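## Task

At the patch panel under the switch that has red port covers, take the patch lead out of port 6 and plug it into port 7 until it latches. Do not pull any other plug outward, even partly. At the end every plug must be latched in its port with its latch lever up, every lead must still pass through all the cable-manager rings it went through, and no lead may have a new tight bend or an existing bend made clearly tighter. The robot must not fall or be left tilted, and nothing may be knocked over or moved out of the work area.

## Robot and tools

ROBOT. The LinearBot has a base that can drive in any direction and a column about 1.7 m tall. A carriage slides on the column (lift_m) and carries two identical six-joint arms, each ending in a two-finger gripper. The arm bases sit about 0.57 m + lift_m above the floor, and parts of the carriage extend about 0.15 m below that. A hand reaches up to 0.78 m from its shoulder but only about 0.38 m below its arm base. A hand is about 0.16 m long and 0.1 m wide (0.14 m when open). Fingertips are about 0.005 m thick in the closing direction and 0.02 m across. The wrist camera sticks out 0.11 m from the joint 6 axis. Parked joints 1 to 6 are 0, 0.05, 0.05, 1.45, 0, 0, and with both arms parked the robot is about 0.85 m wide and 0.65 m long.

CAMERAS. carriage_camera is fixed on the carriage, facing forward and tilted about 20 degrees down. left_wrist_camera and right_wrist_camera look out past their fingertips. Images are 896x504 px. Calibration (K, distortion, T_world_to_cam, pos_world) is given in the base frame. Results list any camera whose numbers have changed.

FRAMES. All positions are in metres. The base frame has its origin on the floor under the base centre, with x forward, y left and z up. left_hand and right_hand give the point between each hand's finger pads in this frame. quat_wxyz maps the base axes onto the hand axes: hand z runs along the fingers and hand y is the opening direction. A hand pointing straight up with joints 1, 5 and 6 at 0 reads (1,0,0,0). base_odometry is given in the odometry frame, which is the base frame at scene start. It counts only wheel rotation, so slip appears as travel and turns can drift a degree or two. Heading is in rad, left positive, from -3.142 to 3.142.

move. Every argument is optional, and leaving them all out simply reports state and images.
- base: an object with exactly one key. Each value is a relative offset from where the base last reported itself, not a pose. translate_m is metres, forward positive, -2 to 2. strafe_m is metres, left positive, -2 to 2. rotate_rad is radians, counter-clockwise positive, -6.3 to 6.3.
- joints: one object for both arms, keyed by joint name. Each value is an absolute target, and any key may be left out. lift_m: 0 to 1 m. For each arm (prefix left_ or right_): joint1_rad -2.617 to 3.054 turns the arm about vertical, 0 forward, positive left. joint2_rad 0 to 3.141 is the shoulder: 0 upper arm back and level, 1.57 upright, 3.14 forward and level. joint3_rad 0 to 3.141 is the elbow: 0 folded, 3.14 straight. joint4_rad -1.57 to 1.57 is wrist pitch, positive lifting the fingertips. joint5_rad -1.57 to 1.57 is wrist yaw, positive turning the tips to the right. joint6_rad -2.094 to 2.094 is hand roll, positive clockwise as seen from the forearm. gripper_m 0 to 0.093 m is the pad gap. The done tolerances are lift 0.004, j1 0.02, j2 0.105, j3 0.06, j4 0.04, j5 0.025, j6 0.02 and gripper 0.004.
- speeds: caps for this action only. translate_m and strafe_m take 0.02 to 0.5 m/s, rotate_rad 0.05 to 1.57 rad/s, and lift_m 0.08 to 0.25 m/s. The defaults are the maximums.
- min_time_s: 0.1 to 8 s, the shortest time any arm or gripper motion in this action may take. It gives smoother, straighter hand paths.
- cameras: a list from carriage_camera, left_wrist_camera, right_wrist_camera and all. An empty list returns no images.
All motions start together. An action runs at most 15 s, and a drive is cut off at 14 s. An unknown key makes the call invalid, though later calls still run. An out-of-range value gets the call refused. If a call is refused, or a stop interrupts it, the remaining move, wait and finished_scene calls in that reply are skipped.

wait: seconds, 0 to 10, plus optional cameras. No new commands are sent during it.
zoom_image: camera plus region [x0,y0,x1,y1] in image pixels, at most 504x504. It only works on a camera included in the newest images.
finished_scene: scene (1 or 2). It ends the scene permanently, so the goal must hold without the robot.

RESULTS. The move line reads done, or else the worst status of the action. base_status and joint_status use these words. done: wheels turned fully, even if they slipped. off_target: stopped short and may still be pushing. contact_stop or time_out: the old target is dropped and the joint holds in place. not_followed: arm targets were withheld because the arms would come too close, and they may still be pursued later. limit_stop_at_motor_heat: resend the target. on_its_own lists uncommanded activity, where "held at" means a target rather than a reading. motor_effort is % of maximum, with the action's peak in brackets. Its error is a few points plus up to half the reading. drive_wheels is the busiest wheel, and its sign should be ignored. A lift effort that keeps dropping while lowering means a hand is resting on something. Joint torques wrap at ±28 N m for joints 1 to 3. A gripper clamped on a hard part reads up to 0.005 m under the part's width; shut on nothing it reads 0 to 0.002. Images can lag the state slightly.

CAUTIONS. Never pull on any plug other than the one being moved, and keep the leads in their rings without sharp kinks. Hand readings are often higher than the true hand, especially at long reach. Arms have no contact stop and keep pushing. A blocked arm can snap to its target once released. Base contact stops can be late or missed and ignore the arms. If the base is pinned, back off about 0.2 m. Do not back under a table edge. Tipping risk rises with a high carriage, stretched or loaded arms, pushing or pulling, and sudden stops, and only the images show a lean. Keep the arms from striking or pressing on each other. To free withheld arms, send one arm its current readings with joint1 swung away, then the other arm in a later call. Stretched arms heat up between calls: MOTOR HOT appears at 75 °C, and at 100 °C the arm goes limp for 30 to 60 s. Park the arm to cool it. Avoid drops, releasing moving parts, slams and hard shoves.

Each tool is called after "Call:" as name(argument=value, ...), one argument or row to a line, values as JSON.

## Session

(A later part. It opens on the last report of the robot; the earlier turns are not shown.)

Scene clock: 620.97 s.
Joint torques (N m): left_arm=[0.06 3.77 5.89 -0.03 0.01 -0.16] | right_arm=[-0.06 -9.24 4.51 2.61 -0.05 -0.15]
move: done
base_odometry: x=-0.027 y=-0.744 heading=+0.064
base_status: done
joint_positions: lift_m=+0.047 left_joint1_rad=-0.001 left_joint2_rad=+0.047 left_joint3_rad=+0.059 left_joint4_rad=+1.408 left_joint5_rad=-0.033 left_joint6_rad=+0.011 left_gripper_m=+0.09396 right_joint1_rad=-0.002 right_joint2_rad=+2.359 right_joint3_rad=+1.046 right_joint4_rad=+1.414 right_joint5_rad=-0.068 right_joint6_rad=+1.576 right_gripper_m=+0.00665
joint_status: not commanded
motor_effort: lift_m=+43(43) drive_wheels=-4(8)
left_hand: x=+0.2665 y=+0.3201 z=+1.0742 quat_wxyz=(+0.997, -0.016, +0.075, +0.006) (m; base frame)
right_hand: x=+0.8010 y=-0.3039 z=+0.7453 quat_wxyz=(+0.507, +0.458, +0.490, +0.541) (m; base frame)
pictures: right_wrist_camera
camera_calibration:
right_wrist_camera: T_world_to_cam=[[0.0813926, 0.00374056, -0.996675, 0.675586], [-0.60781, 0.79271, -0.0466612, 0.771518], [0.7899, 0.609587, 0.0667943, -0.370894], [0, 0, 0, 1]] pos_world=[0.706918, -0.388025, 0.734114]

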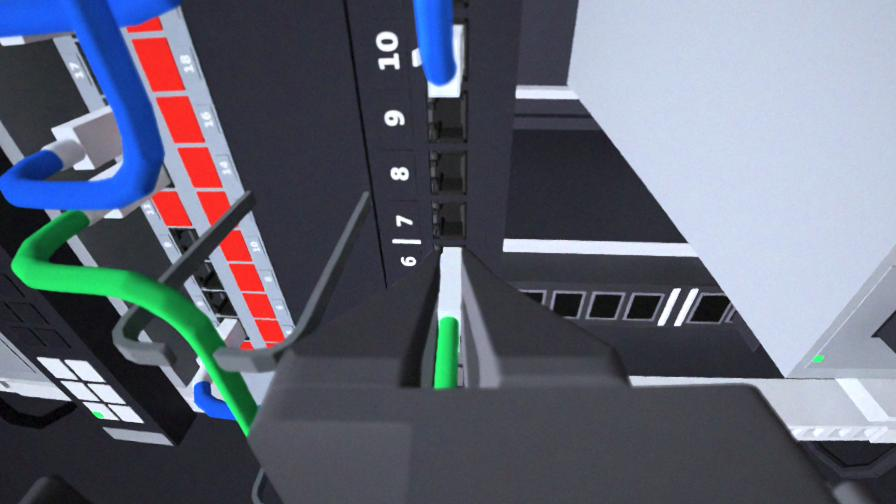

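Call:
move(
  base={"translate_m": -0.014},
  speeds={"translate_m": 0.02},
  cameras=["right_wrist_camera"],
)

Call:
zoom_image(
  camera="right_wrist_camera",
  region=[400, 80, 500, 330],
)

Scene clock: 633.10 s.
Joint torques (N m): left_arm=[0.02 3.66 6 -0.07 0 -0.16] | right_arm=[-0.14 -9.29 4.46 2.65 -0.05 -0.2]
move: done
base_odometry: x=-0.040 y=-0.745 heading=+0.063
base_status: done
joint_positions: lift_m=+0.047 left_joint1_rad=-0.001 left_joint2_rad=+0.047 left_joint3_rad=+0.059 left_joint4_rad=+1.408 left_joint5_rad=-0.033 left_joint6_rad=+0.011 left_gripper_m=+0.09396 right_joint1_rad=-0.002 right_joint2_rad=+2.359 right_joint3_rad=+1.046 right_joint4_rad=+1.416 right_joint5_rad=-0.068 right_joint6_rad=+1.576 right_gripper_m=+0.00665
joint_status: not commanded
motor_effort: lift_m=+43(43) drive_wheels=+6(11)
left_hand: x=+0.2665 y=+0.3201 z=+1.0742 quat_wxyz=(+0.997, -0.016, +0.075, +0.006) (m; base frame)
right_hand: x=+0.8009 y=-0.3038 z=+0.7457 quat_wxyz=(+0.508, +0.457, +0.490, +0.542) (m; base frame)
pictures: right_wrist_camera
camera_calibration:
right_wrist_camera: T_world_to_cam=[[0.0832921, 0.00372997, -0.996518, 0.674413], [-0.608021, 0.792478, -0.047854, 0.772444], [0.78954, 0.60989, 0.068275, -0.371648], [0, 0, 0, 1]] pos_world=[0.706919, -0.387996, 0.734403]

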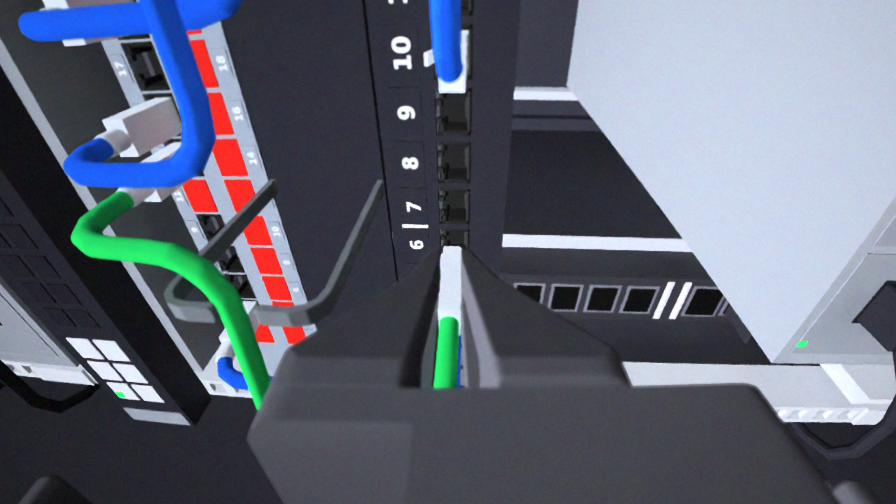

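Scaled by 2.016 from the camera's 896x504 image, which has a finer 1280x720 frame.

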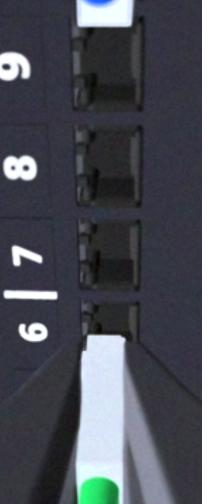

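Call:
zoom_image(
  camera="right_wrist_camera",
  region=[400, 80, 500, 250],
)

Scaled by 2.965 from the camera's 896x504 image, which has a finer 1280x720 frame.

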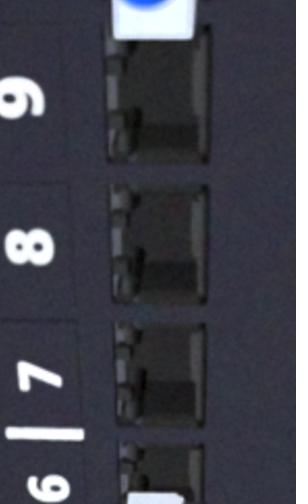

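Call:
move(
  base={"strafe_m": -0.02},
  speeds={"strafe_m": 0.03},
  cameras=["right_wrist_camera"],
)

Call:
zoom_image(
  camera="right_wrist_camera",
  region=[400, 120, 500, 290],
)

Scene clock: 672.57 s.
Joint torques (N m): left_arm=[0.12 3.78 6.01 -0.02 0.01 -0.15] | right_arm=[-0.12 -9.22 4.49 2.66 -0.01 -0.18]
move: done
base_odometry: x=-0.039 y=-0.765 heading=+0.064
base_status: done
joint_positions: lift_m=+0.047 left_joint1_rad=-0.001 left_joint2_rad=+0.047 left_joint3_rad=+0.059 left_joint4_rad=+1.408 left_joint5_rad=-0.033 left_joint6_rad=+0.011 left_gripper_m=+0.09396 right_joint1_rad=-0.001 right_joint2_rad=+2.359 right_joint3_rad=+1.046 right_joint4_rad=+1.417 right_joint5_rad=-0.068 right_joint6_rad=+1.576 right_gripper_m=+0.00665
joint_status: not commanded
motor_effort: lift_m=+43(44) drive_wheels=-8(14)
left_hand: x=+0.2665 y=+0.3201 z=+1.0742 quat_wxyz=(+0.997, -0.016, +0.075, +0.006) (m; base frame)
right_hand: x=+0.8009 y=-0.3036 z=+0.7460 quat_wxyz=(+0.508, +0.457, +0.489, +0.542) (m; base frame)
pictures: right_wrist_camera
camera_calibration:
right_wrist_camera: T_world_to_cam=[[0.0844295, 0.00375283, -0.996422, 0.673717], [-0.608568, 0.792013, -0.0485827, 0.773051], [0.788997, 0.610493, 0.0691531, -0.371847], [0, 0, 0, 1]] pos_world=[0.706959, -0.387784, 0.734578]

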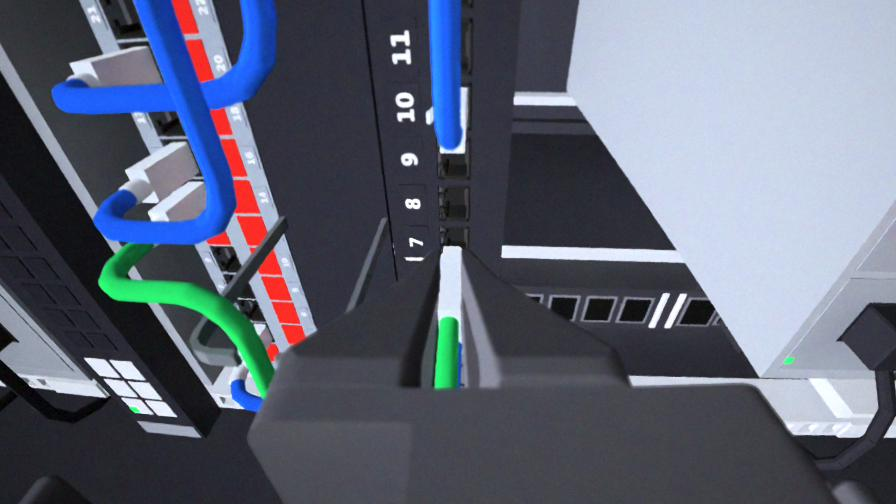

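Scaled by 2.965 from the camera's 896x504 image, which has a finer 1280x720 frame.

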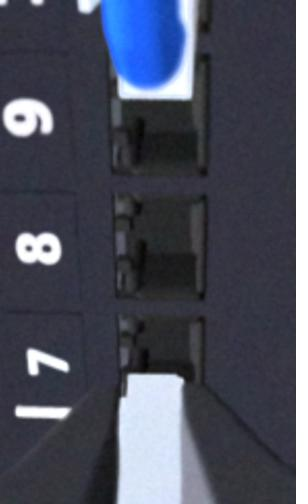

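Call:
move(
  base={"translate_m": 0.006},
  speeds={"translate_m": 0.02},
  cameras=["right_wrist_camera"],
)

Call:
zoom_image(
  camera="right_wrist_camera",
  region=[400, 120, 500, 290],
)

Scene clock: 705.40 s.
Joint torques (N m): left_arm=[0.05 3.69 6 -0.04 0 -0.15] | right_arm=[-0.21 -9.26 4.31 2.57 -0.02 -0.19]
move: done
base_odometry: x=-0.033 y=-0.765 heading=+0.063
base_status: done
joint_positions: lift_m=+0.047 left_joint1_rad=-0.001 left_joint2_rad=+0.047 left_joint3_rad=+0.059 left_joint4_rad=+1.409 left_joint5_rad=-0.033 left_joint6_rad=+0.011 left_gripper_m=+0.09396 right_joint1_rad=+0.000 right_joint2_rad=+2.359 right_joint3_rad=+1.046 right_joint4_rad=+1.417 right_joint5_rad=-0.069 right_joint6_rad=+1.576 right_gripper_m=+0.00665
joint_status: not commanded
motor_effort: lift_m=+43(43) drive_wheels=+9(13)
left_hand: x=+0.2663 y=+0.3201 z=+1.0743 quat_wxyz=(+0.997, -0.016, +0.075, +0.006) (m; base frame)
right_hand: x=+0.8008 y=-0.3026 z=+0.7460 quat_wxyz=(+0.507, +0.456, +0.490, +0.543) (m; base frame)
pictures: right_wrist_camera
camera_calibration:
right_wrist_camera: T_world_to_cam=[[0.0844223, 0.00387417, -0.996423, 0.673758], [-0.610076, 0.79085, -0.048614, 0.773174], [0.787832, 0.611998, 0.0691289, -0.370996], [0, 0, 0, 1]] pos_world=[0.707098, -0.387026, 0.734581]

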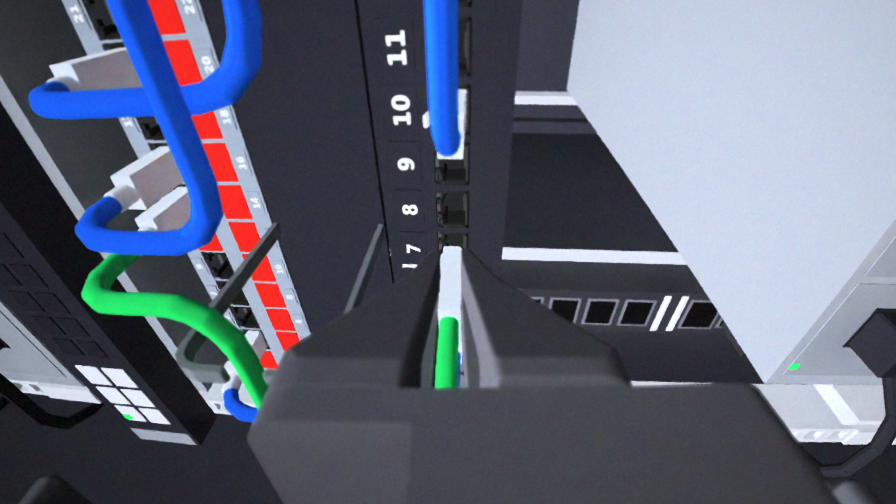

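Scaled by 2.965 from the camera's 896x504 image, which has a finer 1280x720 frame.

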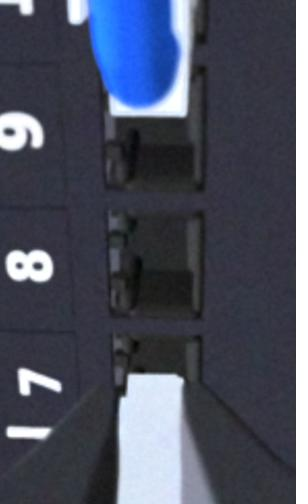

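Call:
move(
  base={"strafe_m": -0.004},
  speeds={"strafe_m": 0.02},
  cameras=[],
)

Call:
move(
  base={"translate_m": 0.003},
  speeds={"translate_m": 0.02},
  cameras=["right_wrist_camera"],
)

Call:
zoom_image(
  camera="right_wrist_camera",
  region=[400, 120, 500, 290],
)

Scene clock: 735.27 s.
Joint torques (N m): left_arm=[0.01 3.75 5.94 -0.04 0.02 -0.14] | right_arm=[-0.42 -9.32 4.6 2.57 0 -0.18]
move: done
base_odometry: x=-0.033 y=-0.769 heading=+0.064
base_status: done
joint_positions: lift_m=+0.047 left_joint1_rad=-0.001 left_joint2_rad=+0.047 left_joint3_rad=+0.059 left_joint4_rad=+1.409 left_joint5_rad=-0.033 left_joint6_rad=+0.011 left_gripper_m=+0.09396 right_joint1_rad=+0.001 right_joint2_rad=+2.359 right_joint3_rad=+1.046 right_joint4_rad=+1.417 right_joint5_rad=-0.069 right_joint6_rad=+1.576 right_gripper_m=+0.00665
joint_status: not commanded
motor_effort: lift_m=+43(43) drive_wheels=-7(11)
left_hand: x=+0.2663 y=+0.3202 z=+1.0743 quat_wxyz=(+0.997, -0.016, +0.075, +0.006) (m; base frame)
right_hand: x=+0.8008 y=-0.3019 z=+0.7460 quat_wxyz=(+0.507, +0.456, +0.490, +0.543) (m; base frame)
pictures: none
No camera images: "cameras" was empty.

Scene clock: 735.87 s.
Joint torques (N m): left_arm=[0.14 3.73 6.02 -0.06 0.02 -0.16] | right_arm=[-0.42 -9.4 4.55 2.64 -0.02 -0.17]
move: done
base_odometry: x=-0.030 y=-0.769 heading=+0.064
base_status: done
joint_positions: lift_m=+0.047 left_joint1_rad=-0.001 left_joint2_rad=+0.047 left_joint3_rad=+0.059 left_joint4_rad=+1.409 left_joint5_rad=-0.033 left_joint6_rad=+0.011 left_gripper_m=+0.09396 right_joint1_rad=+0.002 right_joint2_rad=+2.359 right_joint3_rad=+1.046 right_joint4_rad=+1.417 right_joint5_rad=-0.069 right_joint6_rad=+1.576 right_gripper_m=+0.00665
joint_status: not commanded
motor_effort: lift_m=+43(43) drive_wheels=-3(12)
left_hand: x=+0.2662 y=+0.3203 z=+1.0743 quat_wxyz=(+0.997, -0.016, +0.075, +0.006) (m; base frame)
right_hand: x=+0.8008 y=-0.3014 z=+0.7460 quat_wxyz=(+0.507, +0.456, +0.491, +0.543) (m; base frame)
pictures: right_wrist_camera
camera_calibration:
right_wrist_camera: T_world_to_cam=[[0.0844118, 0.00402019, -0.996423, 0.673808], [-0.612183, 0.789217, -0.0486768, 0.773429], [0.786198, 0.614102, 0.0690803, -0.369738], [0, 0, 0, 1]] pos_world=[0.70729, -0.386055, 0.734587]

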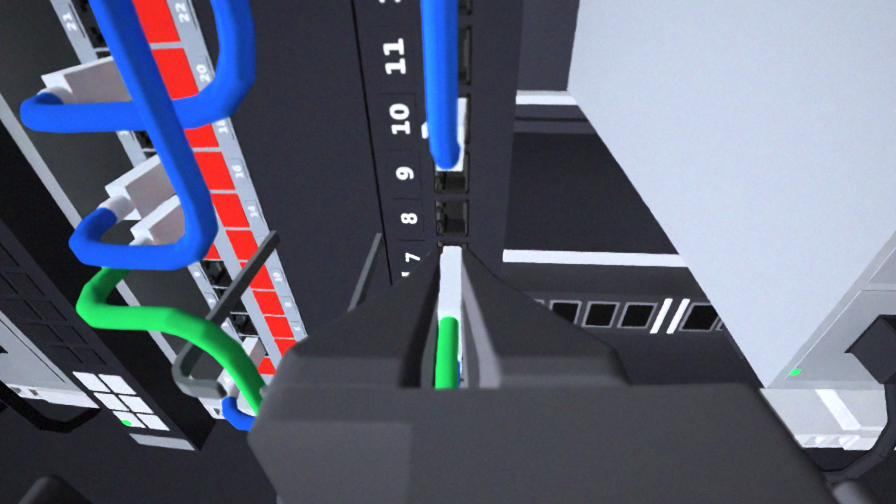

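Scaled by 2.965 from the camera's 896x504 image, which has a finer 1280x720 frame.

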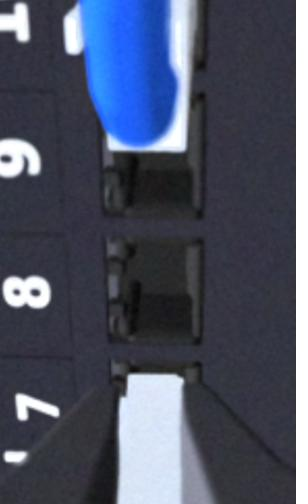

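Call:
move(
  joints={"lift_m": 0.0462},
  cameras=["right_wrist_camera"],
)

Call:
zoom_image(
  camera="right_wrist_camera",
  region=[400, 120, 500, 290],
)

Scene clock: 782.80 s.
Joint torques (N m): left_arm=[-0.01 3.73 6 -0.05 0.02 -0.15] | right_arm=[-0.43 -9.42 4.37 2.6 -0.04 -0.16]
move: done
base_odometry: x=-0.030 y=-0.769 heading=+0.064
base_status: not commanded
joint_positions: lift_m=+0.047 left_joint1_rad=-0.001 left_joint2_rad=+0.047 left_joint3_rad=+0.059 left_joint4_rad=+1.409 left_joint5_rad=-0.033 left_joint6_rad=+0.011 left_gripper_m=+0.09396 right_joint1_rad=+0.002 right_joint2_rad=+2.359 right_joint3_rad=+1.046 right_joint4_rad=+1.417 right_joint5_rad=-0.069 right_joint6_rad=+1.576 right_gripper_m=+0.00665
joint_status: all done
motor_effort: lift_m=+35(35) drive_wheels=-1(3)
left_hand: x=+0.2662 y=+0.3203 z=+1.0737 quat_wxyz=(+0.997, -0.016, +0.075, +0.006) (m; base frame)
right_hand: x=+0.8008 y=-0.3014 z=+0.7455 quat_wxyz=(+0.507, +0.456, +0.491, +0.543) (m; base frame)
pictures: right_wrist_camera
camera_calibration:
right_wrist_camera: T_world_to_cam=[[0.0844118, 0.00402019, -0.996423, 0.673251], [-0.612183, 0.789217, -0.0486768, 0.773402], [0.786198, 0.614102, 0.0690803, -0.3697], [0, 0, 0, 1]] pos_world=[0.70729, -0.386055, 0.734028]

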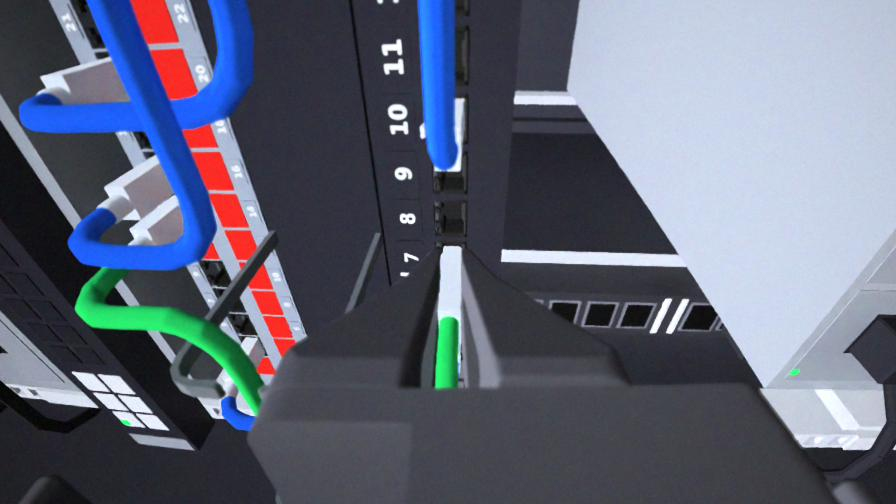

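Scaled by 2.965 from the camera's 896x504 image, which has a finer 1280x720 frame.

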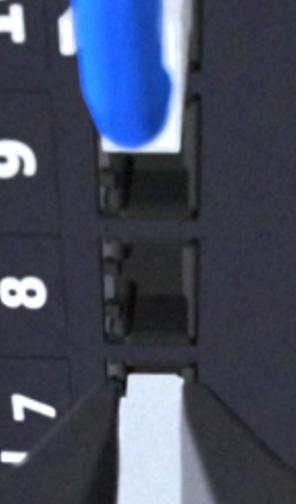

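Call:
move(
  joints={"lift_m": 0.0457},
  cameras=["right_wrist_camera"],
)

Call:
zoom_image(
  camera="right_wrist_camera",
  region=[400, 120, 500, 290],
)

Scene clock: 817.17 s.
Joint torques (N m): left_arm=[0.03 3.73 5.98 -0.03 0.01 -0.15] | right_arm=[-0.35 -9.29 4.37 2.6 0 -0.14]
move: done
base_odometry: x=-0.030 y=-0.769 heading=+0.064
base_status: not commanded
joint_positions: lift_m=+0.046 left_joint1_rad=-0.001 left_joint2_rad=+0.047 left_joint3_rad=+0.059 left_joint4_rad=+1.409 left_joint5_rad=-0.033 left_joint6_rad=+0.011 left_gripper_m=+0.09396 right_joint1_rad=+0.002 right_joint2_rad=+2.359 right_joint3_rad=+1.046 right_joint4_rad=+1.417 right_joint5_rad=-0.069 right_joint6_rad=+1.576 right_gripper_m=+0.00665
joint_status: all done
motor_effort: lift_m=+33(34) drive_wheels=-2(2)
left_hand: x=+0.2662 y=+0.3203 z=+1.0733 quat_wxyz=(+0.997, -0.016, +0.075, +0.006) (m; base frame)
right_hand: x=+0.8008 y=-0.3014 z=+0.7451 quat_wxyz=(+0.507, +0.456, +0.491, +0.543) (m; base frame)
pictures: right_wrist_camera
camera_calibration:
right_wrist_camera: T_world_to_cam=[[0.0844118, 0.00402019, -0.996423, 0.672861], [-0.612183, 0.789217, -0.0486768, 0.773383], [0.786198, 0.614102, 0.0690803, -0.369673], [0, 0, 0, 1]] pos_world=[0.70729, -0.386055, 0.733637]

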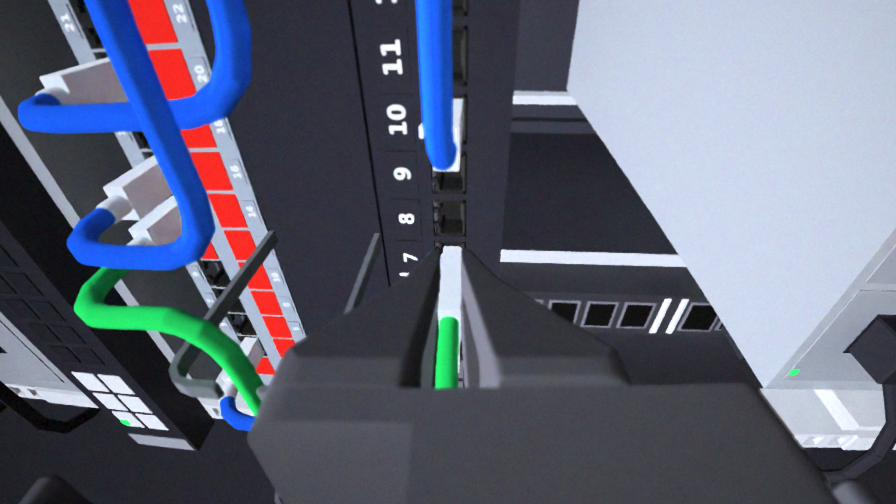

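Scaled by 2.965 from the camera's 896x504 image, which has a finer 1280x720 frame.

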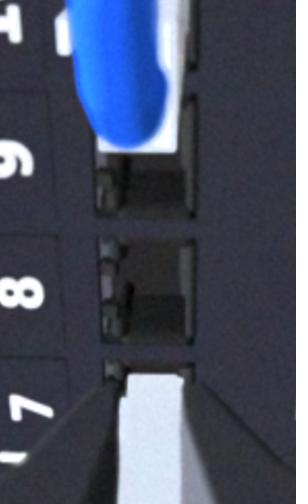

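Call:
move(
  joints={"lift_m": 0.0446},
  cameras=["right_wrist_camera"],
)

Call:
zoom_image(
  camera="right_wrist_camera",
  region=[400, 180, 500, 280],
)

Scene clock: 833.73 s.
Joint torques (N m): left_arm=[-0.01 3.7 5.97 -0.05 0.02 -0.16] | right_arm=[-0.35 -9.2 4.37 2.56 -0.01 -0.16]
move: done
base_odometry: x=-0.030 y=-0.769 heading=+0.064
base_status: not commanded
joint_positions: lift_m=+0.045 left_joint1_rad=-0.001 left_joint2_rad=+0.047 left_joint3_rad=+0.059 left_joint4_rad=+1.409 left_joint5_rad=-0.033 left_joint6_rad=+0.011 left_gripper_m=+0.09396 right_joint1_rad=+0.002 right_joint2_rad=+2.360 right_joint3_rad=+1.046 right_joint4_rad=+1.418 right_joint5_rad=-0.069 right_joint6_rad=+1.576 right_gripper_m=+0.00665
joint_status: all done
motor_effort: lift_m=+34(37) drive_wheels=-2(3)
left_hand: x=+0.2663 y=+0.3203 z=+1.0721 quat_wxyz=(+0.997, -0.016, +0.075, +0.006) (m; base frame)
right_hand: x=+0.8008 y=-0.3014 z=+0.7436 quat_wxyz=(+0.506, +0.456, +0.491, +0.543) (m; base frame)
pictures: right_wrist_camera
camera_calibration:
right_wrist_camera: T_world_to_cam=[[0.0840317, 0.00401936, -0.996455, 0.671698], [-0.612201, 0.789217, -0.0484439, 0.773141], [0.786224, 0.614102, 0.0687799, -0.369353], [0, 0, 0, 1]] pos_world=[0.707268, -0.386055, 0.732175]

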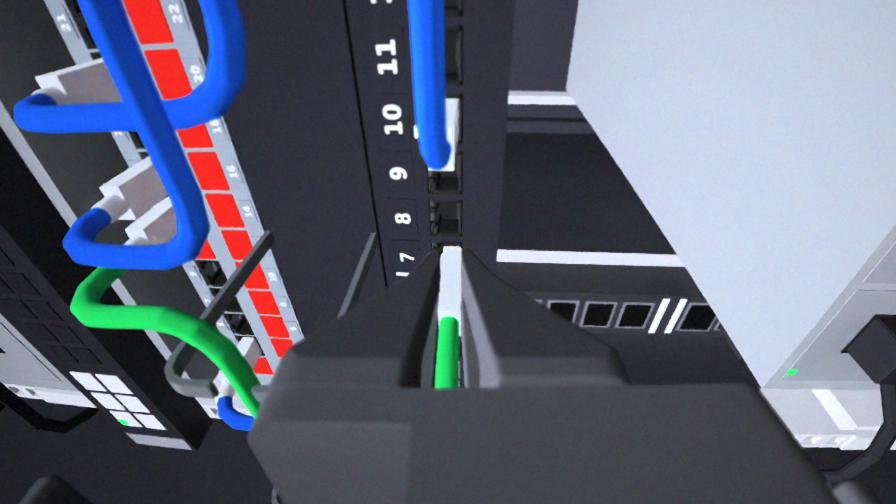

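Scaled by 5.040 from the camera's 896x504 image, which has a finer 1280x720 frame.

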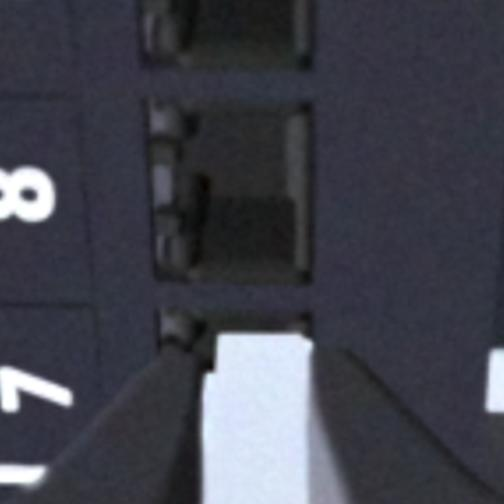

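Call:
move(
  joints={"lift_m": 0.0458},
  cameras=["right_wrist_camera"],
)

Call:
zoom_image(
  camera="right_wrist_camera",
  region=[400, 180, 500, 280],
)

Scene clock: 846.60 s.
Joint torques (N m): left_arm=[0.02 3.7 6 -0.05 0.01 -0.14] | right_arm=[-0.2 -9.35 4.42 2.61 0.01 -0.17]
move: done
base_odometry: x=-0.030 y=-0.769 heading=+0.064
base_status: not commanded
joint_positions: lift_m=+0.045 left_joint1_rad=-0.001 left_joint2_rad=+0.047 left_joint3_rad=+0.059 left_joint4_rad=+1.409 left_joint5_rad=-0.033 left_joint6_rad=+0.011 left_gripper_m=+0.09396 right_joint1_rad=+0.002 right_joint2_rad=+2.360 right_joint3_rad=+1.046 right_joint4_rad=+1.418 right_joint5_rad=-0.069 right_joint6_rad=+1.576 right_gripper_m=+0.00665
joint_status: all done
motor_effort: lift_m=+44(47) drive_wheels=-1(4)
left_hand: x=+0.2663 y=+0.3203 z=+1.0725 quat_wxyz=(+0.997, -0.016, +0.075, +0.006) (m; base frame)
right_hand: x=+0.8008 y=-0.3014 z=+0.7441 quat_wxyz=(+0.507, +0.456, +0.491, +0.543) (m; base frame)
pictures: right_wrist_camera
camera_calibration:
right_wrist_camera: T_world_to_cam=[[0.0844118, 0.00402019, -0.996423, 0.671865], [-0.612183, 0.789217, -0.0486768, 0.773317], [0.786198, 0.614102, 0.0690803, -0.369582], [0, 0, 0, 1]] pos_world=[0.707263, -0.386055, 0.732635]

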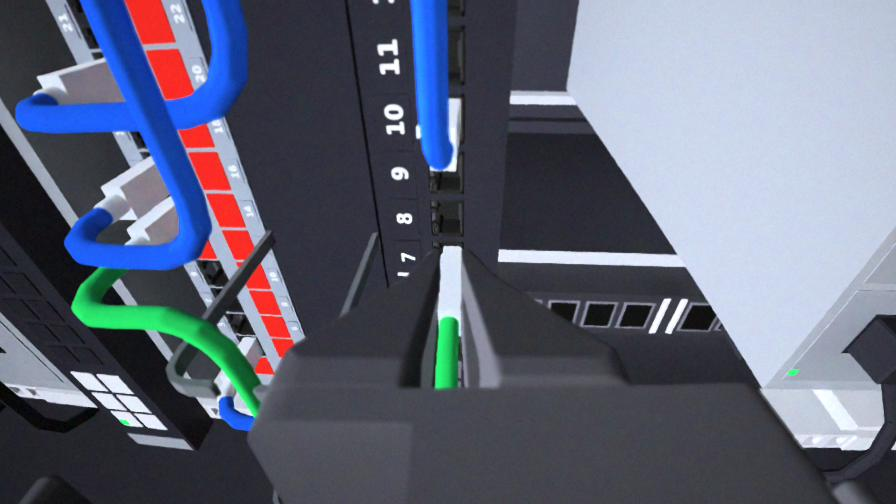

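Scaled by 5.040 from the camera's 896x504 image, which has a finer 1280x720 frame.

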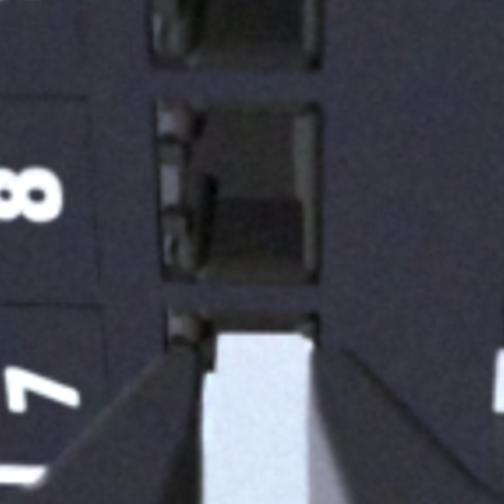

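Call:
move(
  base={"translate_m": 0.003},
  joints={"lift_m": 0.0463},
  speeds={"translate_m": 0.02},
  cameras=["right_wrist_camera"],
)

Call:
zoom_image(
  camera="right_wrist_camera",
  region=[400, 180, 500, 280],
)

Scene clock: 859.50 s.
Joint torques (N m): left_arm=[0.02 3.73 5.97 -0.04 0.02 -0.16] | right_arm=[-0.29 -9.39 4.37 2.57 -0.01 -0.17]
move: done
base_odometry: x=-0.027 y=-0.769 heading=+0.063
base_status: done
joint_positions: lift_m=+0.046 left_joint1_rad=-0.001 left_joint2_rad=+0.047 left_joint3_rad=+0.059 left_joint4_rad=+1.409 left_joint5_rad=-0.033 left_joint6_rad=+0.011 left_gripper_m=+0.09396 right_joint1_rad=+0.002 right_joint2_rad=+2.360 right_joint3_rad=+1.046 right_joint4_rad=+1.419 right_joint5_rad=-0.069 right_joint6_rad=+1.576 right_gripper_m=+0.00665
joint_status: all done
motor_effort: lift_m=+45(47) drive_wheels=+10(12)
left_hand: x=+0.2663 y=+0.3203 z=+1.0729 quat_wxyz=(+0.997, -0.016, +0.075, +0.006) (m; base frame)
right_hand: x=+0.8008 y=-0.3014 z=+0.7446 quat_wxyz=(+0.507, +0.455, +0.490, +0.544) (m; base frame)
pictures: right_wrist_camera
camera_calibration:
right_wrist_camera: T_world_to_cam=[[0.085172, 0.00402186, -0.996358, 0.671735], [-0.612145, 0.789217, -0.0491425, 0.773648], [0.786145, 0.614102, 0.0696811, -0.370008], [0, 0, 0, 1]] pos_world=[0.707252, -0.386055, 0.733091]

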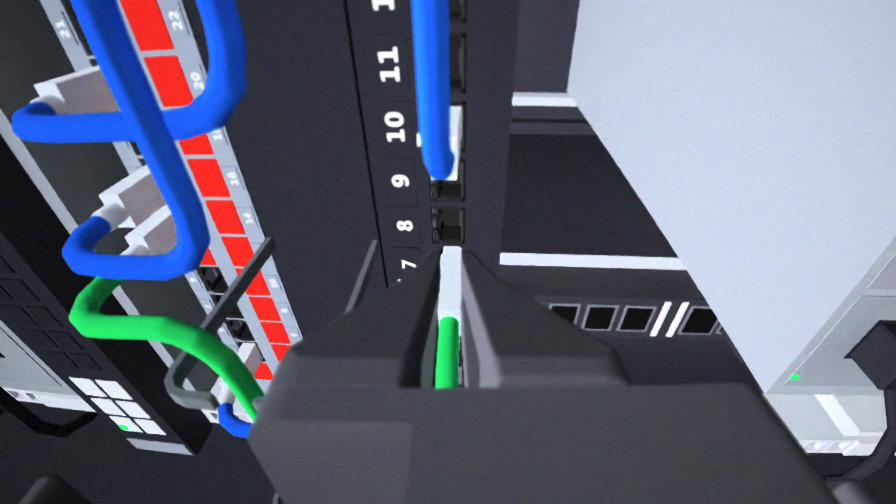

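Scaled by 5.040 from the camera's 896x504 image, which has a finer 1280x720 frame.

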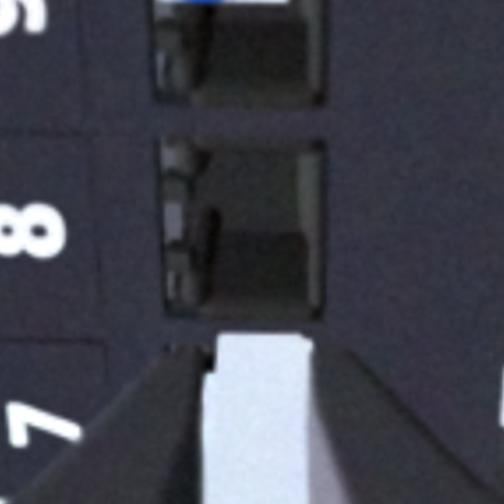

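Call:
move(
  base={"strafe_m": 0.0025},
  speeds={"strafe_m": 0.02},
  cameras=["right_wrist_camera"],
)

Call:
zoom_image(
  camera="right_wrist_camera",
  region=[400, 180, 500, 280],
)

Scene clock: 904.00 s.
Joint torques (N m): left_arm=[0.06 3.7 6.06 -0.07 0.02 -0.16] | right_arm=[-0.2 -9.39 4.4 2.59 -0.01 -0.17]
move: done
base_odometry: x=-0.027 y=-0.767 heading=+0.062
base_status: done
joint_positions: lift_m=+0.046 left_joint1_rad=-0.001 left_joint2_rad=+0.047 left_joint3_rad=+0.059 left_joint4_rad=+1.408 left_joint5_rad=-0.033 left_joint6_rad=+0.011 left_gripper_m=+0.09396 right_joint1_rad=+0.002 right_joint2_rad=+2.360 right_joint3_rad=+1.046 right_joint4_rad=+1.419 right_joint5_rad=-0.070 right_joint6_rad=+1.576 right_gripper_m=+0.00665
joint_status: not commanded
motor_effort: lift_m=+45(46) drive_wheels=+10(11)
left_hand: x=+0.2664 y=+0.3203 z=+1.0729 quat_wxyz=(+0.997, -0.016, +0.075, +0.006) (m; base frame)
right_hand: x=+0.8008 y=-0.3016 z=+0.7446 quat_wxyz=(+0.507, +0.455, +0.490, +0.544) (m; base frame)
pictures: right_wrist_camera
camera_calibration:
right_wrist_camera: T_world_to_cam=[[0.0851721, 0.00398187, -0.996358, 0.671724], [-0.612144, 0.789216, -0.0491741, 0.77379], [0.786146, 0.614103, 0.0696567, -0.369897], [0, 0, 0, 1]] pos_world=[0.707252, -0.386208, 0.733094]

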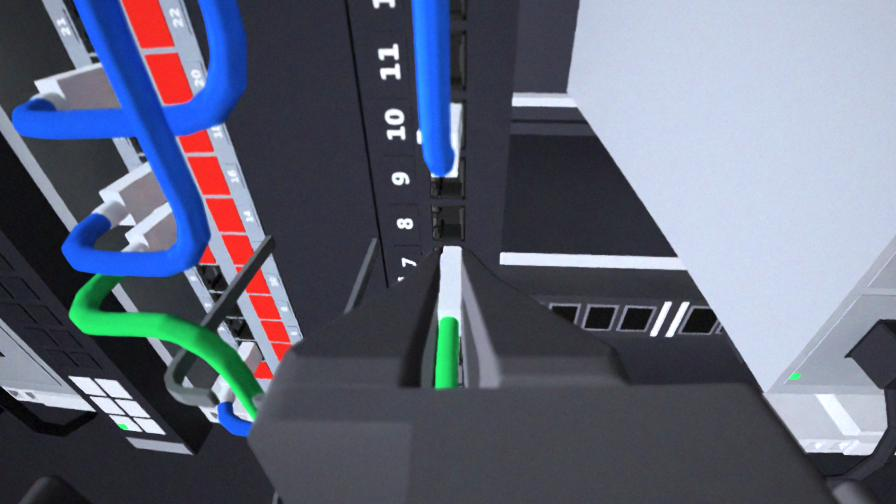

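Scaled by 5.040 from the camera's 896x504 image, which has a finer 1280x720 frame.

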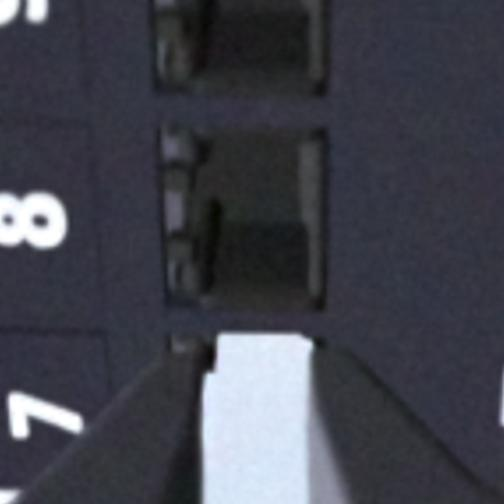

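Call:
move(
  base={"strafe_m": 0.002},
  speeds={"strafe_m": 0.02},
  cameras=["right_wrist_camera"],
)

Call:
zoom_image(
  camera="right_wrist_camera",
  region=[400, 180, 500, 280],
)

Scene clock: 911.90 s.
Joint torques (N m): left_arm=[0.02 3.75 5.93 -0.03 0.01 -0.16] | right_arm=[-0.53 -9.33 4.4 2.59 0.03 -0.23]
move: done
base_odometry: x=-0.027 y=-0.765 heading=+0.061
base_status: done
joint_positions: lift_m=+0.046 left_joint1_rad=-0.002 left_joint2_rad=+0.047 left_joint3_rad=+0.059 left_joint4_rad=+1.409 left_joint5_rad=-0.033 left_joint6_rad=+0.011 left_gripper_m=+0.09396 right_joint1_rad=+0.003 right_joint2_rad=+2.360 right_joint3_rad=+1.046 right_joint4_rad=+1.419 right_joint5_rad=-0.070 right_joint6_rad=+1.576 right_gripper_m=+0.00665
joint_status: not commanded
motor_effort: lift_m=+46(46) drive_wheels=+8(13)
left_hand: x=+0.2663 y=+0.3202 z=+1.0729 quat_wxyz=(+0.997, -0.016, +0.075, +0.006) (m; base frame)
right_hand: x=+0.8007 y=-0.3008 z=+0.7446 quat_wxyz=(+0.506, +0.455, +0.491, +0.544) (m; base frame)
pictures: right_wrist_camera
camera_calibration:
right_wrist_camera: T_world_to_cam=[[0.0851661, 0.00407184, -0.996358, 0.671754], [-0.613346, 0.78828, -0.0492057, 0.773915], [0.78521, 0.615303, 0.0696322, -0.369194], [0, 0, 0, 1]] pos_world=[0.707361, -0.385631, 0.733096]

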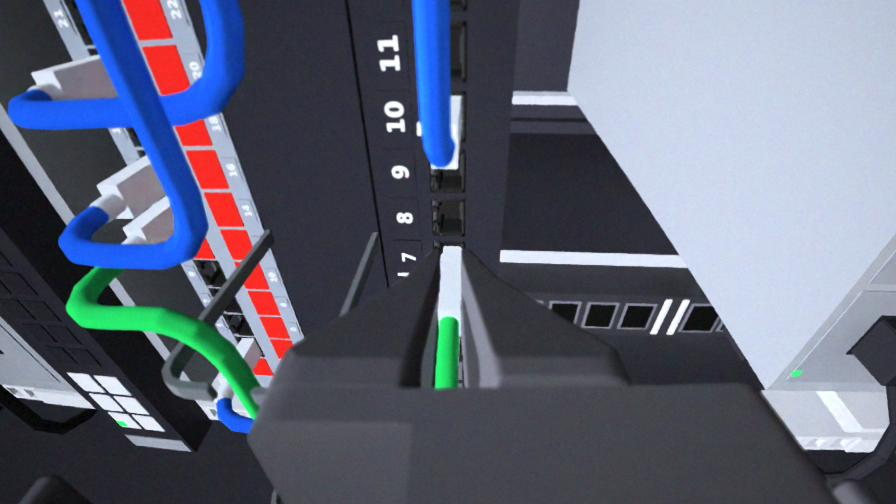

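Scaled by 5.040 from the camera's 896x504 image, which has a finer 1280x720 frame.

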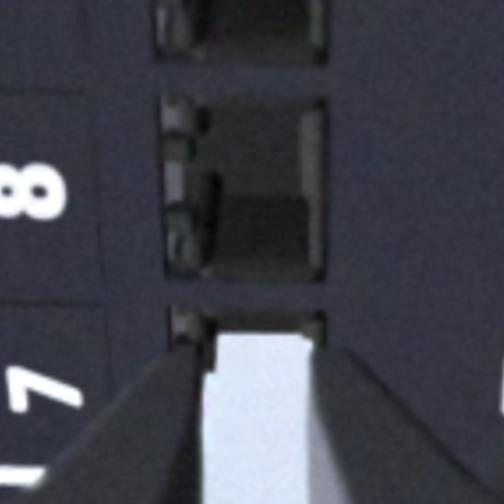

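Call:
move(
  base={"translate_m": 0.002},
  speeds={"translate_m": 0.02},
  cameras=["right_wrist_camera"],
)

Call:
zoom_image(
  camera="right_wrist_camera",
  region=[400, 180, 500, 280],
)

Scene clock: 931.00 s.
Joint torques (N m): left_arm=[0.12 3.73 5.97 -0.05 0.02 -0.15] | right_arm=[-0.44 -9.37 4.27 2.59 0.02 -0.16]
move: done
base_odometry: x=-0.026 y=-0.765 heading=+0.060
base_status: done
joint_positions: lift_m=+0.046 left_joint1_rad=-0.002 left_joint2_rad=+0.047 left_joint3_rad=+0.059 left_joint4_rad=+1.409 left_joint5_rad=-0.033 left_joint6_rad=+0.011 left_gripper_m=+0.09396 right_joint1_rad=+0.003 right_joint2_rad=+2.360 right_joint3_rad=+1.046 right_joint4_rad=+1.419 right_joint5_rad=-0.071 right_joint6_rad=+1.576 right_gripper_m=+0.00665
joint_status: not commanded
motor_effort: lift_m=+45(46) drive_wheels=+10(15)
left_hand: x=+0.2663 y=+0.3202 z=+1.0729 quat_wxyz=(+0.997, -0.016, +0.075, +0.006) (m; base frame)
right_hand: x=+0.8007 y=-0.3008 z=+0.7446 quat_wxyz=(+0.506, +0.455, +0.491, +0.544) (m; base frame)
pictures: right_wrist_camera
camera_calibration:
right_wrist_camera: T_world_to_cam=[[0.0851646, 0.00406434, -0.996359, 0.671759], [-0.613645, 0.788046, -0.0492372, 0.774053], [0.784976, 0.615603, 0.0696077, -0.368935], [0, 0, 0, 1]] pos_world=[0.707389, -0.385601, 0.733106]

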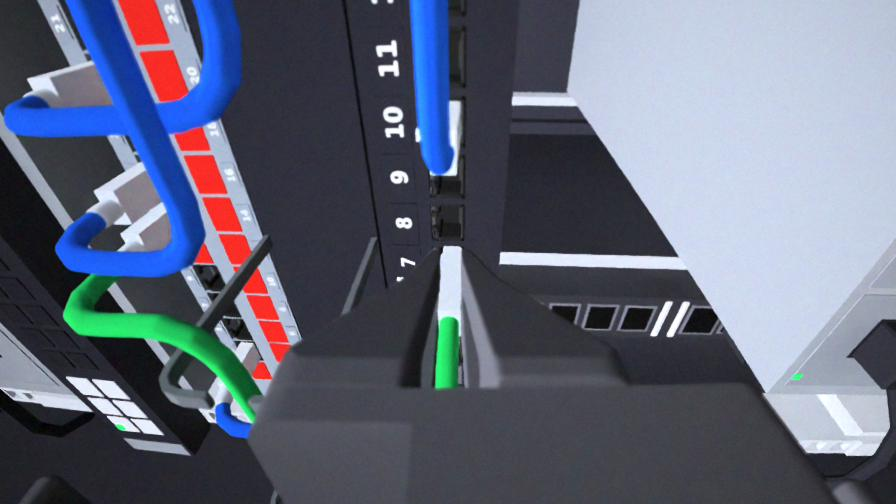

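Scaled by 5.040 from the camera's 896x504 image, which has a finer 1280x720 frame.

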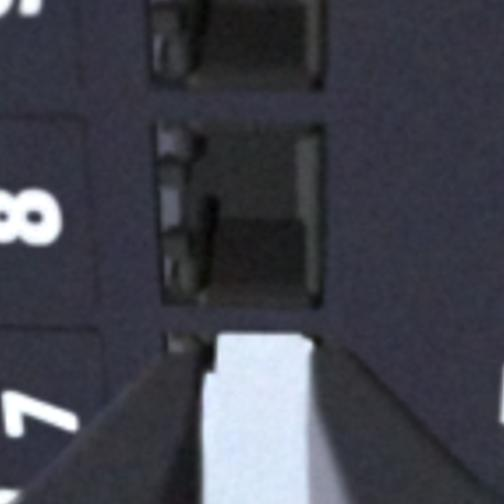

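Call:
move(
  base={"strafe_m": 0.002},
  speeds={"strafe_m": 0.02},
  cameras=["right_wrist_camera"],
)

Call:
zoom_image(
  camera="right_wrist_camera",
  region=[400, 180, 500, 280],
)

Scene clock: 947.17 s.
Joint torques (N m): left_arm=[0.05 3.78 6.01 -0.05 0.01 -0.16] | right_arm=[-0.32 -9.4 4.51 2.6 0.01 -0.14]
move: done
base_odometry: x=-0.026 y=-0.763 heading=+0.059
base_status: done
joint_positions: lift_m=+0.046 left_joint1_rad=-0.002 left_joint2_rad=+0.047 left_joint3_rad=+0.059 left_joint4_rad=+1.409 left_joint5_rad=-0.033 left_joint6_rad=+0.011 left_gripper_m=+0.09396 right_joint1_rad=+0.003 right_joint2_rad=+2.360 right_joint3_rad=+1.046 right_joint4_rad=+1.419 right_joint5_rad=-0.071 right_joint6_rad=+1.576 right_gripper_m=+0.00665
joint_status: not commanded
motor_effort: lift_m=+45(45) drive_wheels=-6(12)
left_hand: x=+0.2663 y=+0.3202 z=+1.0729 quat_wxyz=(+0.997, -0.016, +0.075, +0.006) (m; base frame)
right_hand: x=+0.8007 y=-0.3008 z=+0.7446 quat_wxyz=(+0.506, +0.455, +0.491, +0.544) (m; base frame)
pictures: right_wrist_camera
camera_calibration:
right_wrist_camera: T_world_to_cam=[[0.0851646, 0.00406434, -0.996359, 0.671759], [-0.613645, 0.788046, -0.0492372, 0.774053], [0.784976, 0.615603, 0.0696077, -0.368935], [0, 0, 0, 1]] pos_world=[0.707389, -0.385601, 0.733106]

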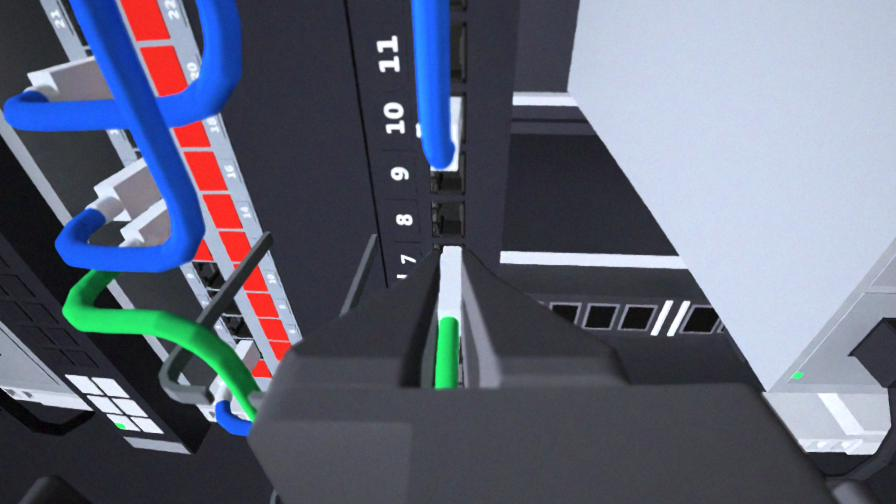

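Scaled by 5.040 from the camera's 896x504 image, which has a finer 1280x720 frame.

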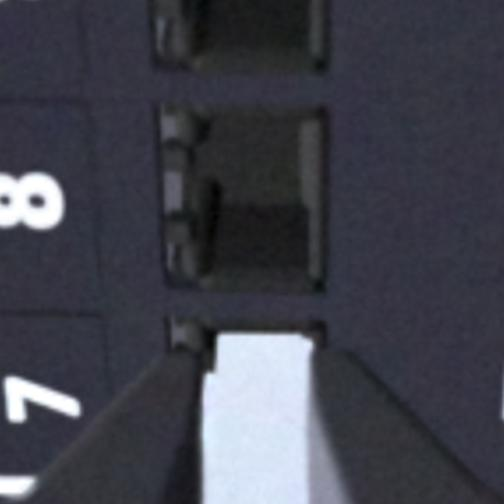

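Call:
move(
  base={"strafe_m": 0.002},
  speeds={"strafe_m": 0.02},
  cameras=["right_wrist_camera"],
)

Call:
zoom_image(
  camera="right_wrist_camera",
  region=[400, 180, 500, 280],
)

Scene clock: 955.10 s.
Joint torques (N m): left_arm=[0.03 3.73 5.98 -0.05 0.01 -0.16] | right_arm=[-0.35 -9.4 4.48 2.53 0 -0.18]
move: done
base_odometry: x=-0.026 y=-0.762 heading=+0.058
base_status: done
joint_positions: lift_m=+0.046 left_joint1_rad=-0.002 left_joint2_rad=+0.047 left_joint3_rad=+0.059 left_joint4_rad=+1.409 left_joint5_rad=-0.033 left_joint6_rad=+0.011 left_gripper_m=+0.09396 right_joint1_rad=+0.003 right_joint2_rad=+2.360 right_joint3_rad=+1.046 right_joint4_rad=+1.419 right_joint5_rad=-0.071 right_joint6_rad=+1.576 right_gripper_m=+0.00665
joint_status: not commanded
motor_effort: lift_m=+45(45) drive_wheels=-7(9)
left_hand: x=+0.2663 y=+0.3202 z=+1.0729 quat_wxyz=(+0.997, -0.016, +0.075, +0.006) (m; base frame)
right_hand: x=+0.8007 y=-0.3005 z=+0.7446 quat_wxyz=(+0.506, +0.455, +0.491, +0.544) (m; base frame)
pictures: right_wrist_camera
camera_calibration:
right_wrist_camera: T_world_to_cam=[[0.0851631, 0.00409683, -0.996359, 0.67177], [-0.613945, 0.787812, -0.0492372, 0.774048], [0.784741, 0.615903, 0.0696077, -0.368787], [0, 0, 0, 1]] pos_world=[0.707416, -0.385419, 0.733106]

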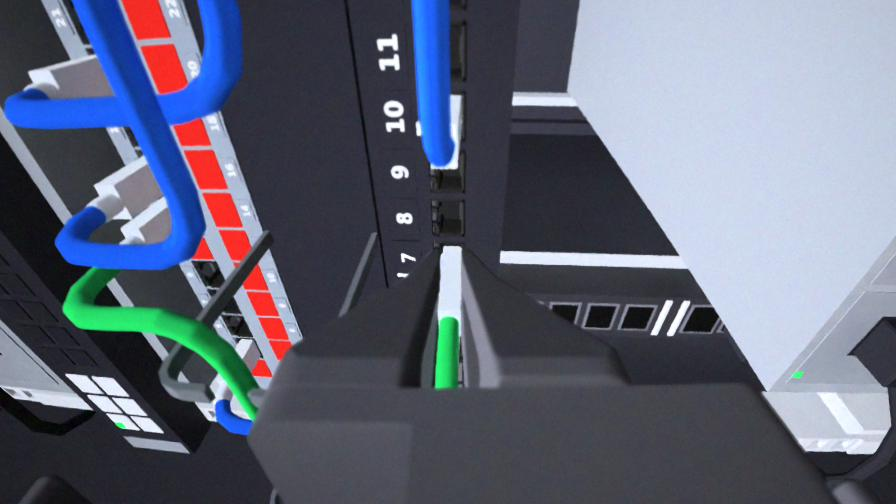

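Scaled by 5.040 from the camera's 896x504 image, which has a finer 1280x720 frame.

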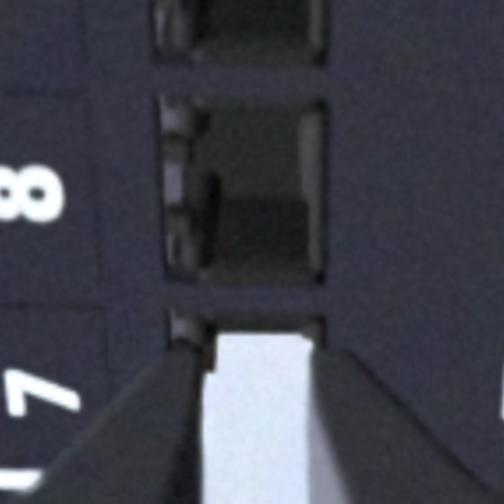

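Call:
move(
  base={"translate_m": 0.0025},
  speeds={"translate_m": 0.02},
  cameras=["right_wrist_camera"],
)

Call:
zoom_image(
  camera="right_wrist_camera",
  region=[400, 180, 500, 280],
)

Scene clock: 960.10 s.
Joint torques (N m): left_arm=[-0.01 3.7 5.98 -0.04 0.02 -0.15] | right_arm=[-0.68 -9.24 4.62 2.54 0.05 -0.19]
move: done
base_odometry: x=-0.024 y=-0.762 heading=+0.057
base_status: done
joint_positions: lift_m=+0.046 left_joint1_rad=-0.002 left_joint2_rad=+0.047 left_joint3_rad=+0.059 left_joint4_rad=+1.408 left_joint5_rad=-0.033 left_joint6_rad=+0.011 left_gripper_m=+0.09396 right_joint1_rad=+0.004 right_joint2_rad=+2.360 right_joint3_rad=+1.043 right_joint4_rad=+1.424 right_joint5_rad=-0.073 right_joint6_rad=+1.576 right_gripper_m=+0.00665
joint_status: not commanded
motor_effort: lift_m=+45(45) drive_wheels=+10(14)
left_hand: x=+0.2664 y=+0.3202 z=+1.0729 quat_wxyz=(+0.997, -0.016, +0.075, +0.006) (m; base frame)
right_hand: x=+0.8000 y=-0.2999 z=+0.7447 quat_wxyz=(+0.506, +0.454, +0.491, +0.545) (m; base frame)
pictures: right_wrist_camera
camera_calibration:
right_wrist_camera: T_world_to_cam=[[0.0870533, 0.00409136, -0.996195, 0.670296], [-0.615941, 0.786166, -0.0505958, 0.775222], [0.782967, 0.618002, 0.0709584, -0.367528], [0, 0, 0, 1]] pos_world=[0.706902, -0.385062, 0.733048]

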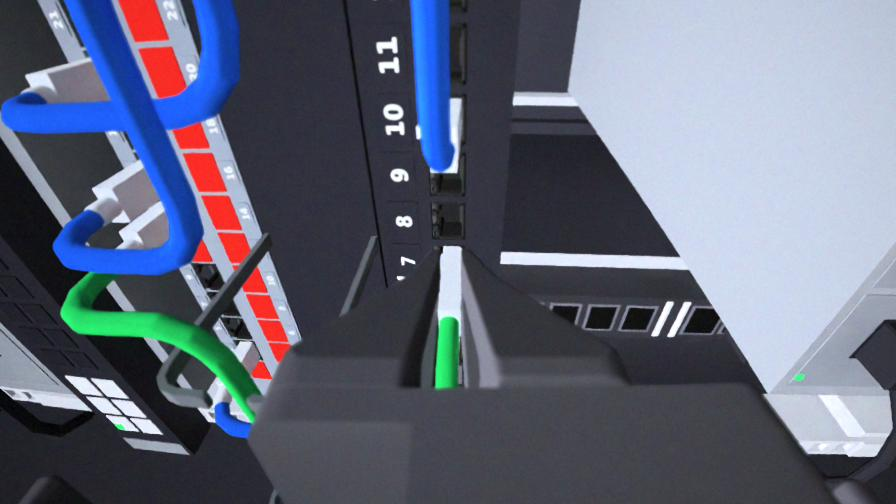

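Scaled by 5.040 from the camera's 896x504 image, which has a finer 1280x720 frame.

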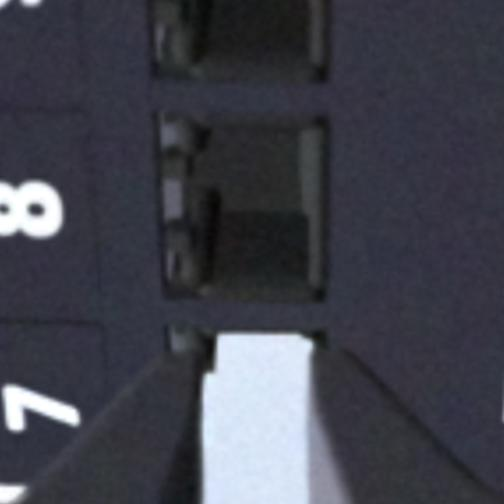

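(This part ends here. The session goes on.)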